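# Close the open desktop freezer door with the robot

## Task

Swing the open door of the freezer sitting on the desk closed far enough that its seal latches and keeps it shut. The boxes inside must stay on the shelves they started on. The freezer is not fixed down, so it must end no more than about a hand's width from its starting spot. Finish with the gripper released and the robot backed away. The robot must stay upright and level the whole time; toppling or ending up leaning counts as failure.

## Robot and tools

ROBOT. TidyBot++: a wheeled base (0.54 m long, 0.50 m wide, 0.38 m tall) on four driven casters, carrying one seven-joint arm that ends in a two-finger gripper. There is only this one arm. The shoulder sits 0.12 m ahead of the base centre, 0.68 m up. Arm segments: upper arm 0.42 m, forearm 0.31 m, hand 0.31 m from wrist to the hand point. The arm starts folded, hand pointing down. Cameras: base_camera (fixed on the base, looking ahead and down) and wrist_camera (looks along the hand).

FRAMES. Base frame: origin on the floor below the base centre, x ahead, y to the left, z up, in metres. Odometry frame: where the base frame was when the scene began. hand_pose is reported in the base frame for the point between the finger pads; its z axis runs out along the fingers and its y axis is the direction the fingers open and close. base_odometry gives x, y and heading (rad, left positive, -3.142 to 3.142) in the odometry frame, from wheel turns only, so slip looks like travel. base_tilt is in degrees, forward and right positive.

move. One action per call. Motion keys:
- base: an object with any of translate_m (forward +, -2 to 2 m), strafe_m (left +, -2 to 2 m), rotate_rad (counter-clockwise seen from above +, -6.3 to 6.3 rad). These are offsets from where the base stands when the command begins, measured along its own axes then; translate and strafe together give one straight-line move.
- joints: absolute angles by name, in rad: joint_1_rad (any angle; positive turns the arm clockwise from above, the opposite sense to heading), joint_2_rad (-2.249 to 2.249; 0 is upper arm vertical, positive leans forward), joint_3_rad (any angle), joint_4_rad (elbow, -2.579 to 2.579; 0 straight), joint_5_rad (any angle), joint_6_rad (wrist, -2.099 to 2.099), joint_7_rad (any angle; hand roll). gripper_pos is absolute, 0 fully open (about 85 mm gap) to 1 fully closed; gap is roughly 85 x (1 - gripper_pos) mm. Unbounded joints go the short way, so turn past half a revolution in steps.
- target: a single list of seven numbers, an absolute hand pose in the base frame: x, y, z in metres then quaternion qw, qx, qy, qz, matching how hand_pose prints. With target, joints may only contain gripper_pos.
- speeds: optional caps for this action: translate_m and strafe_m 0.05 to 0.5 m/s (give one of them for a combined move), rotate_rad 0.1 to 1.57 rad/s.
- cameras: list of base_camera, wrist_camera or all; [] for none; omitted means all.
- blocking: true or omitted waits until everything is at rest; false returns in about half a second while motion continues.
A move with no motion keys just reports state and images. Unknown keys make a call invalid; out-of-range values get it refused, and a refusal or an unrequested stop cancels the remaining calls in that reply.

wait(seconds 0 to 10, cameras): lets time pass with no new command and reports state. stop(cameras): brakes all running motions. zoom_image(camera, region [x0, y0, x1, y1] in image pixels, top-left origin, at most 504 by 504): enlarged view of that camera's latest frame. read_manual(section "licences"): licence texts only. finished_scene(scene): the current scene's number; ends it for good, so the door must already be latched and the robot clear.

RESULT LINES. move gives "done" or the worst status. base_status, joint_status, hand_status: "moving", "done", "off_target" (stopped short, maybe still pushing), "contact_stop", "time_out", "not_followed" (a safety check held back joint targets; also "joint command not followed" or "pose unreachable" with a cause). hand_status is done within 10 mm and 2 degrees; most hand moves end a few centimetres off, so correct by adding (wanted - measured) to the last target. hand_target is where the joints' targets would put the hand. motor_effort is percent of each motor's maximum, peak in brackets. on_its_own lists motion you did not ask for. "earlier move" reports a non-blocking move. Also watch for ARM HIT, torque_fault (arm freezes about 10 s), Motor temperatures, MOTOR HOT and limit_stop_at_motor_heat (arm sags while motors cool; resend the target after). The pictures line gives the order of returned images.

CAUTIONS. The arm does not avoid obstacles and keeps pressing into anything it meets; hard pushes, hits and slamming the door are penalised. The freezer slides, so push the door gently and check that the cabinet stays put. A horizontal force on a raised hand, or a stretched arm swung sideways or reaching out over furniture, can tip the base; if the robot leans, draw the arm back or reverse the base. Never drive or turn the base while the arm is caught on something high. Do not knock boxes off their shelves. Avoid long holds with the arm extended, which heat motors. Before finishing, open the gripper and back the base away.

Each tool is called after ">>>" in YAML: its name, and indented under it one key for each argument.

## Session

>>> move:

Scene clock: 0.00 s.
Motor temperatures (°C): [35 33 28 32 39 37 38]
base_odometry: x=+0.000 y=+0.000 heading=+0.000
base_tilt: forward=-0.6 right=+0.1
base_status: not commanded
joint_positions: joint_1_rad=-0.041 joint_2_rad=-0.386 joint_3_rad=+3.148 joint_4_rad=-2.541 joint_5_rad=+0.048 joint_6_rad=-0.917 joint_7_rad=+1.521 gripper_pos=+0.000
joint_status: not commanded
motor_effort: joint_1_rad=+0 joint_2_rad=+0 joint_3_rad=+0 joint_4_rad=+17 joint_5_rad=+0 joint_6_rad=+1 joint_7_rad=+0
hand_pose: x=+0.2447 y=-0.0059 z=+0.5879 quat_wxyz=(+0.017, +0.999, +0.007, +0.035) (m; base frame)
hand_target: x=+0.2445 y=-0.0059 z=+0.5877 quat_wxyz=(+0.017, +0.999, +0.007, +0.035) (m; base frame)
hand_status: not commanded
pictures: base_camera, wrist_camera
camera_calibration:
wrist_camera: T_world_to_cam=[[0.0053357, -0.999858, -0.0159951, 0.00235688], [-0.99342, -0.00347004, -0.114476, 0.372], [0.114404, 0.0165006, -0.993297, 0.687707], [0, 0, 0, 1]] pos_world=[0.290863, -0.00770019, 0.72572]

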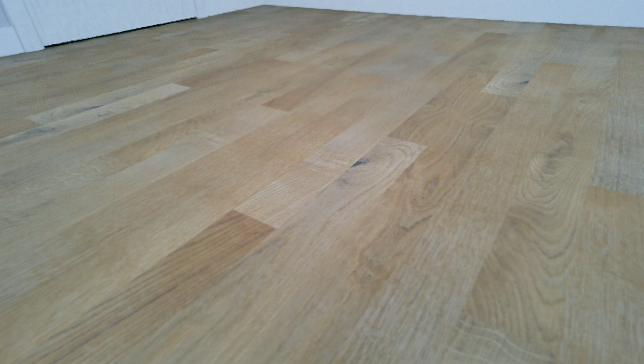

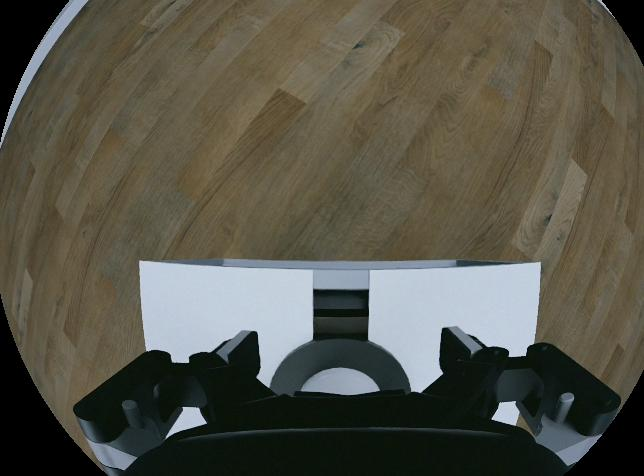

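>>> move:
  base: {"rotate_rad": 2.3}
  joints: {"joint_6_rad": 0.5, "gripper_pos": 1.0}

Scene clock: 19.17 s.
Motor temperatures (°C): [35 33 28 32 39 37 38]
move: done
base_odometry: x=+0.000 y=+0.000 heading=+2.299
base_tilt: forward=-0.6 right=+0.1
base_status: done
joint_positions: joint_1_rad=-0.041 joint_2_rad=-0.386 joint_3_rad=+3.148 joint_4_rad=-2.532 joint_5_rad=+0.048 joint_6_rad=+0.428 joint_7_rad=+1.521 gripper_pos=+0.999
joint_status: all done
motor_effort: joint_1_rad=+0(1) joint_2_rad=-6(7) joint_3_rad=+0(1) joint_4_rad=+20(21) joint_5_rad=+0(1) joint_6_rad=+9(10) joint_7_rad=+0(1)
hand_pose: x=+0.5317 y=+0.0217 z=+0.8550 quat_wxyz=(-0.022, +0.757, +0.017, +0.653) (m; base frame)
hand_target: x=+0.5322 y=+0.0226 z=+0.8717 quat_wxyz=(-0.024, +0.736, +0.017, +0.676) (m; base frame)
hand_status: not commanded
pictures: base_camera, wrist_camera
camera_calibration:
wrist_camera: T_world_to_cam=[[0.10151, -0.994422, -0.0286329, -0.00777152], [-0.104258, 0.0179892, -0.994388, 0.96686], [0.989356, 0.103926, -0.101851, -0.309531], [0, 0, 0, 1]] pos_world=[0.407829, 0.00704714, 0.929685]

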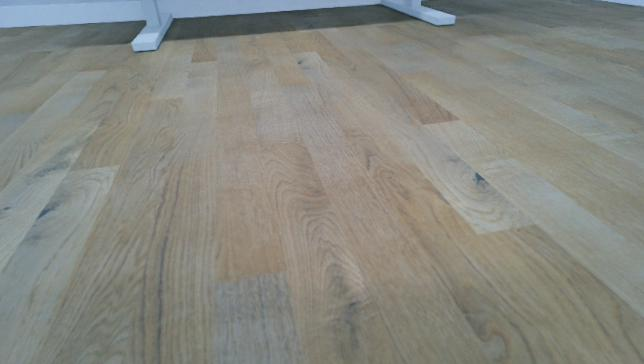

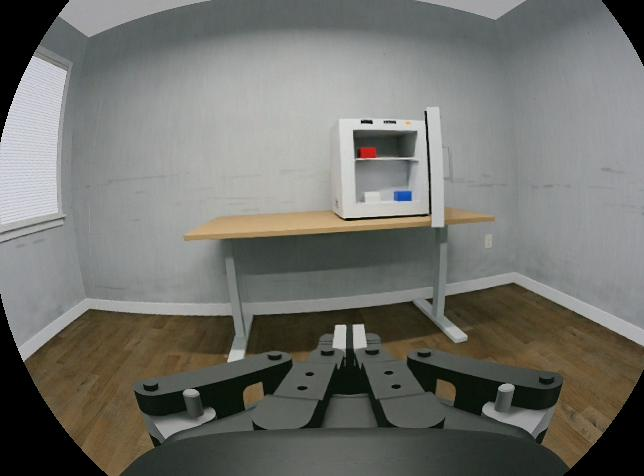

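>>> zoom_image:
  camera: "wrist_camera"
  region: [310, 90, 510, 250]

Scaled by 2.520.

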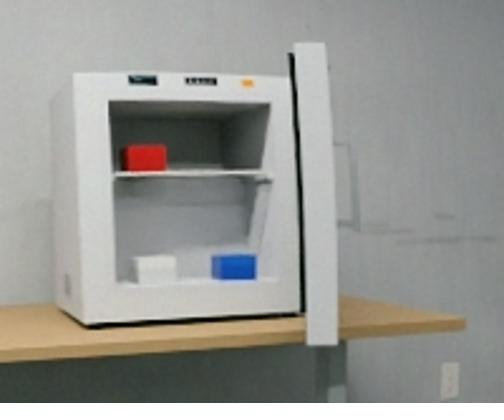

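>>> move:
  base: {"translate_m": 1.08, "strafe_m": -0.8, "rotate_rad": 0.62}

Scene clock: 155.73 s.
Motor temperatures (°C): [35 33 27 32 39 38 38]
move: done
base_odometry: x=-0.122 y=+1.339 heading=+2.920
base_tilt: forward=-0.6 right=+0.1
base_status: done
joint_positions: joint_1_rad=-0.041 joint_2_rad=-0.386 joint_3_rad=+3.148 joint_4_rad=-2.532 joint_5_rad=+0.048 joint_6_rad=+0.429 joint_7_rad=+1.521 gripper_pos=+0.999
joint_status: not commanded
motor_effort: joint_1_rad=+0(2) joint_2_rad=-6(7) joint_3_rad=+0(2) joint_4_rad=+20(21) joint_5_rad=-1(1) joint_6_rad=+9(10) joint_7_rad=+0(1)
hand_pose: x=+0.5317 y=+0.0217 z=+0.8553 quat_wxyz=(-0.022, +0.757, +0.017, +0.653) (m; base frame)
hand_target: x=+0.5322 y=+0.0226 z=+0.8717 quat_wxyz=(-0.024, +0.736, +0.017, +0.676) (m; base frame)
hand_status: not commanded
pictures: base_camera, wrist_camera
camera_calibration:
wrist_camera: T_world_to_cam=[[0.101572, -0.994417, -0.0285942, -0.00781962], [-0.103324, 0.0180424, -0.994484, 0.96674], [0.989448, 0.103966, -0.100915, -0.310389], [0, 0, 0, 1]] pos_world=[0.407795, 0.00705158, 0.929861]

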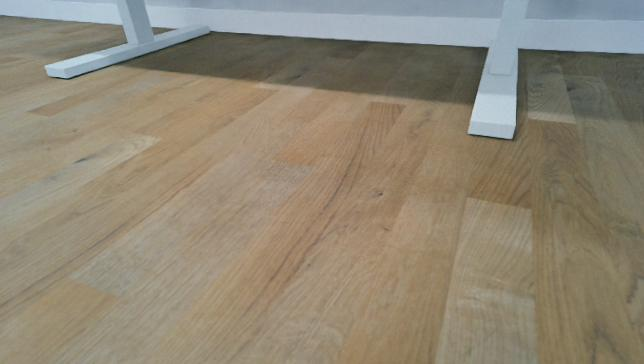

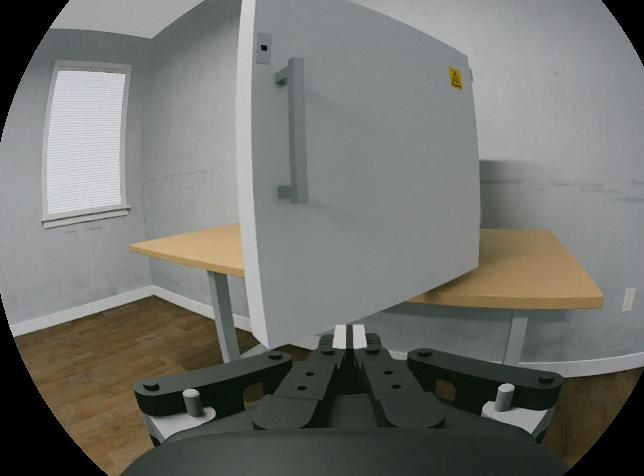

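>>> zoom_image:
  camera: "wrist_camera"
  region: [220, 180, 500, 370]

Scaled by 1.800.

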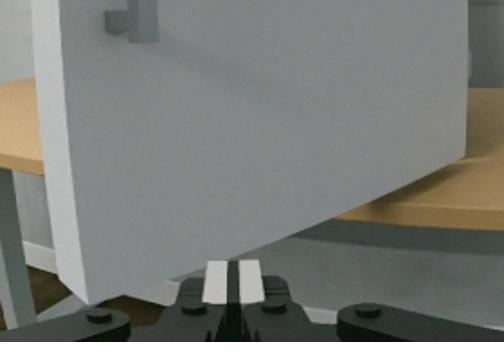

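>>> move:
  base: {"translate_m": 0.30, "strafe_m": 0.02}
  speeds: {"translate_m": 0.15}
  cameras: ["wrist_camera"]

Scene clock: 250.17 s.
Motor temperatures (°C): [35 33 27 33 39 38 38]
move: done
base_odometry: x=-0.419 y=+1.385 heading=+2.920
base_tilt: forward=-0.6 right=+0.1
base_status: done
joint_positions: joint_1_rad=-0.041 joint_2_rad=-0.387 joint_3_rad=+3.148 joint_4_rad=-2.533 joint_5_rad=+0.048 joint_6_rad=+0.430 joint_7_rad=+1.521 gripper_pos=+0.999
joint_status: not commanded
motor_effort: joint_1_rad=-1(2) joint_2_rad=-6(8) joint_3_rad=+0(2) joint_4_rad=+21(23) joint_5_rad=-1(1) joint_6_rad=+10(10) joint_7_rad=+0(1)
hand_pose: x=+0.5316 y=+0.0216 z=+0.8555 quat_wxyz=(-0.022, +0.756, +0.017, +0.654) (m; base frame)
hand_target: x=+0.5322 y=+0.0226 z=+0.8717 quat_wxyz=(-0.024, +0.736, +0.017, +0.676) (m; base frame)
hand_status: not commanded
pictures: wrist_camera
camera_calibration:
wrist_camera: T_world_to_cam=[[0.101276, -0.994448, -0.0285729, -0.00780543], [-0.102282, 0.0181605, -0.99459, 0.966444], [0.989587, 0.103651, -0.099875, -0.311168], [0, 0, 0, 1]] pos_world=[0.407569, 0.00693962, 0.929914]

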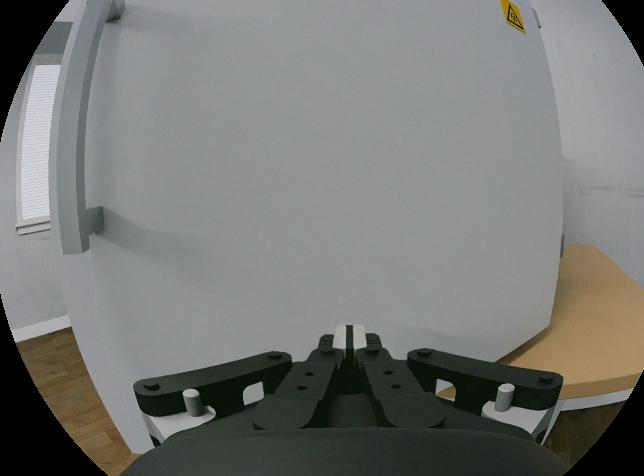

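>>> move:
  base: {"translate_m": 0.3165, "strafe_m": 0.2162, "rotate_rad": -0.3}
  speeds: {"translate_m": 0.13, "rotate_rad": 0.13}
  cameras: ["wrist_camera"]

Scene clock: 298.53 s.
Motor temperatures (°C): [35 33 27 33 39 38 38]
move: done
base_odometry: x=-0.776 y=+1.244 heading=+2.619
base_tilt: forward=-0.6 right=+0.1
base_status: done
joint_positions: joint_1_rad=-0.036 joint_2_rad=-0.406 joint_3_rad=+3.149 joint_4_rad=-2.550 joint_5_rad=+0.048 joint_6_rad=+0.431 joint_7_rad=+1.521 gripper_pos=+0.999
joint_status: not commanded
motor_effort: joint_1_rad=-1(5) joint_2_rad=-2(7) joint_3_rad=+0(4) joint_4_rad=+24(28) joint_5_rad=+0(2) joint_6_rad=+10(12) joint_7_rad=+0(1)
hand_pose: x=+0.5247 y=+0.0191 z=+0.8534 quat_wxyz=(-0.020, +0.756, +0.015, +0.654) (m; base frame)
hand_target: x=+0.5322 y=+0.0226 z=+0.8717 quat_wxyz=(-0.024, +0.736, +0.017, +0.676) (m; base frame)
hand_status: not commanded
pictures: wrist_camera
camera_calibration:
wrist_camera: T_world_to_cam=[[0.0961281, -0.994951, -0.0288452, -0.00663581], [-0.100284, 0.0191511, -0.994775, 0.962779], [0.990304, 0.0985185, -0.0979367, -0.306214], [0, 0, 0, 1]] pos_world=[0.400434, 0.0051272, 0.927567]

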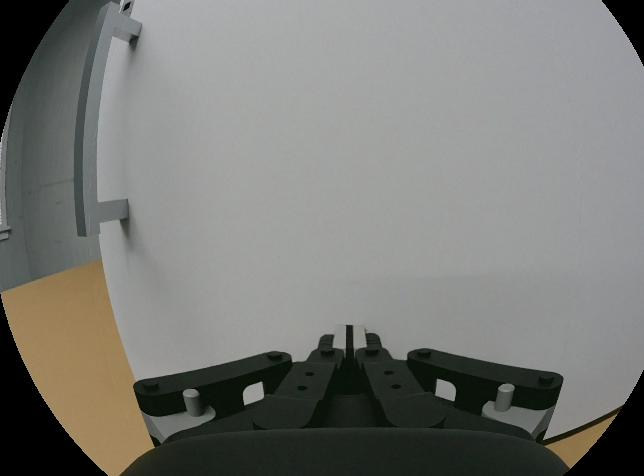

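>>> move:
  base: {"translate_m": 0.026}
  speeds: {"translate_m": 0.06}
  cameras: ["wrist_camera"]

Scene clock: 314.07 s.
Motor temperatures (°C): [35 33 27 33 39 38 38]
move: done
base_odometry: x=-0.798 y=+1.257 heading=+2.619
base_tilt: forward=-0.7 right=+0.1
base_status: done
joint_positions: joint_1_rad=-0.039 joint_2_rad=-0.445 joint_3_rad=+3.148 joint_4_rad=-2.579 joint_5_rad=+0.048 joint_6_rad=+0.431 joint_7_rad=+1.521 gripper_pos=+0.999
joint_status: not commanded
motor_effort: joint_1_rad=+0(2) joint_2_rad=+8(13) joint_3_rad=+2(3) joint_4_rad=+29(32) joint_5_rad=-1(1) joint_6_rad=+10(12) joint_7_rad=+0(1)
hand_pose: x=+0.5119 y=+0.0200 z=+0.8528 quat_wxyz=(-0.021, +0.752, +0.016, +0.659) (m; base frame)
hand_target: x=+0.5322 y=+0.0226 z=+0.8717 quat_wxyz=(-0.024, +0.736, +0.017, +0.676) (m; base frame)
hand_status: not commanded
pictures: wrist_camera
camera_calibration:
wrist_camera: T_world_to_cam=[[0.0996716, -0.99462, -0.0282336, -0.00687836], [-0.0893975, 0.0193087, -0.995809, 0.956184], [0.990996, 0.101778, -0.086992, -0.30346], [0, 0, 0, 1]] pos_world=[0.386894, 0.00558147, 0.925583]

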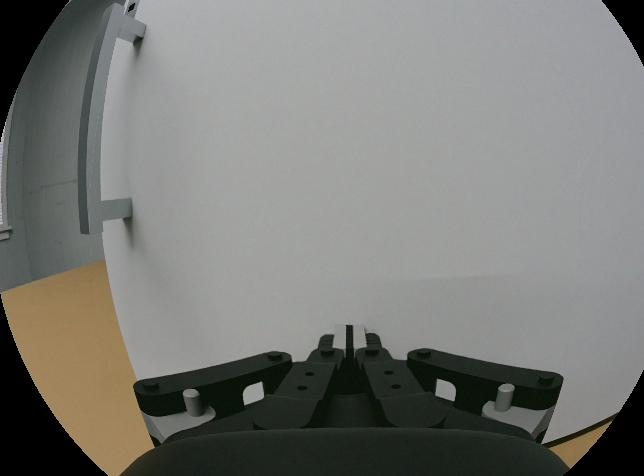

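>>> move:
  base: {"translate_m": -0.3}
  blocking: false
  cameras: []

>>> move:
  base: {"translate_m": -0.28, "strafe_m": 0.5, "rotate_rad": -0.35}
  cameras: ["wrist_camera"]

Scene clock: 342.03 s.
Motor temperatures (°C): [35 33 27 33 39 38 38]
move: moving
base_odometry: x=-0.740 y=+1.223 heading=+2.619
base_tilt: forward=-0.6 right=+0.1
base_status: translate_m moving
joint_positions: joint_1_rad=-0.039 joint_2_rad=-0.383 joint_3_rad=+3.148 joint_4_rad=-2.532 joint_5_rad=+0.048 joint_6_rad=+0.434 joint_7_rad=+1.521 gripper_pos=+0.999
joint_status: not commanded
motor_effort: joint_1_rad=+0(1) joint_2_rad=-9(9) joint_3_rad=+0(2) joint_4_rad=+19(28) joint_5_rad=+0(1) joint_6_rad=+10(11) joint_7_rad=+0(1)
hand_pose: x=+0.5326 y=+0.0207 z=+0.8552 quat_wxyz=(-0.021, +0.756, +0.016, +0.654) (m; base frame)
hand_target: x=+0.5322 y=+0.0226 z=+0.8717 quat_wxyz=(-0.024, +0.736, +0.017, +0.676) (m; base frame)
hand_status: not commanded
pictures: none
No camera images: "cameras" was empty.

Scene clock: 349.00 s.
Motor temperatures (°C): [35 33 27 33 39 38 38]
earlier move: replaced
move: done
base_odometry: x=-0.747 y=+0.650 heading=+2.269
base_tilt: forward=-0.6 right=+0.1
base_status: translate_m replaced; translate_m done; strafe_m done; rotate_rad done
joint_positions: joint_1_rad=-0.039 joint_2_rad=-0.385 joint_3_rad=+3.148 joint_4_rad=-2.532 joint_5_rad=+0.048 joint_6_rad=+0.434 joint_7_rad=+1.521 gripper_pos=+0.999
joint_status: not commanded
motor_effort: joint_1_rad=+0(2) joint_2_rad=-6(8) joint_3_rad=+0(2) joint_4_rad=+20(21) joint_5_rad=+0(1) joint_6_rad=+9(10) joint_7_rad=+0(1)
hand_pose: x=+0.5321 y=+0.0207 z=+0.8562 quat_wxyz=(-0.021, +0.756, +0.016, +0.655) (m; base frame)
hand_target: x=+0.5322 y=+0.0226 z=+0.8717 quat_wxyz=(-0.024, +0.736, +0.017, +0.676) (m; base frame)
hand_status: not commanded
pictures: wrist_camera
camera_calibration:
wrist_camera: T_world_to_cam=[[0.0993339, -0.994642, -0.028637, -0.00759356], [-0.0998919, 0.0186661, -0.994823, 0.96613], [0.990027, 0.10168, -0.0975024, -0.313768], [0, 0, 0, 1]] pos_world=[0.407901, 0.00631718, 0.930318]

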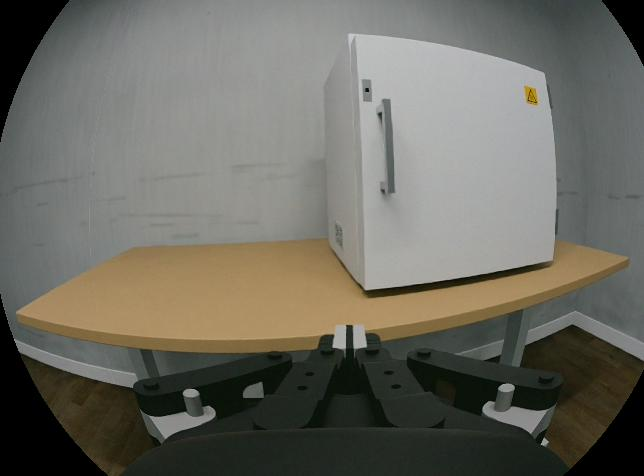

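>>> zoom_image:
  camera: "wrist_camera"
  region: [310, 20, 430, 150]

>>> zoom_image:
  camera: "wrist_camera"
  region: [310, 170, 430, 300]

Scaled by 3.877.

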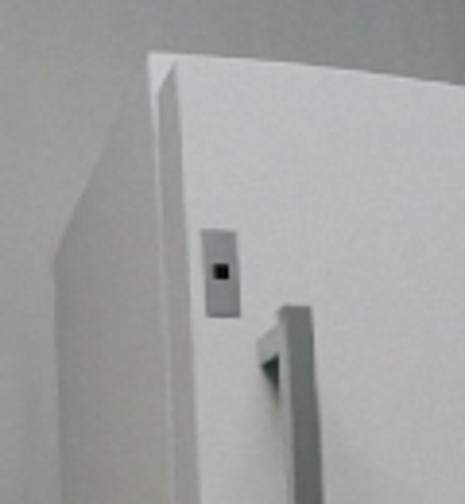

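Scaled by 3.877.

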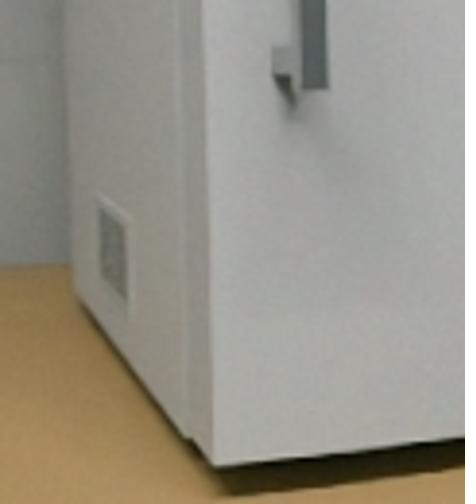

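>>> finished_scene:
  scene: 2

The scene is finished: the task was done.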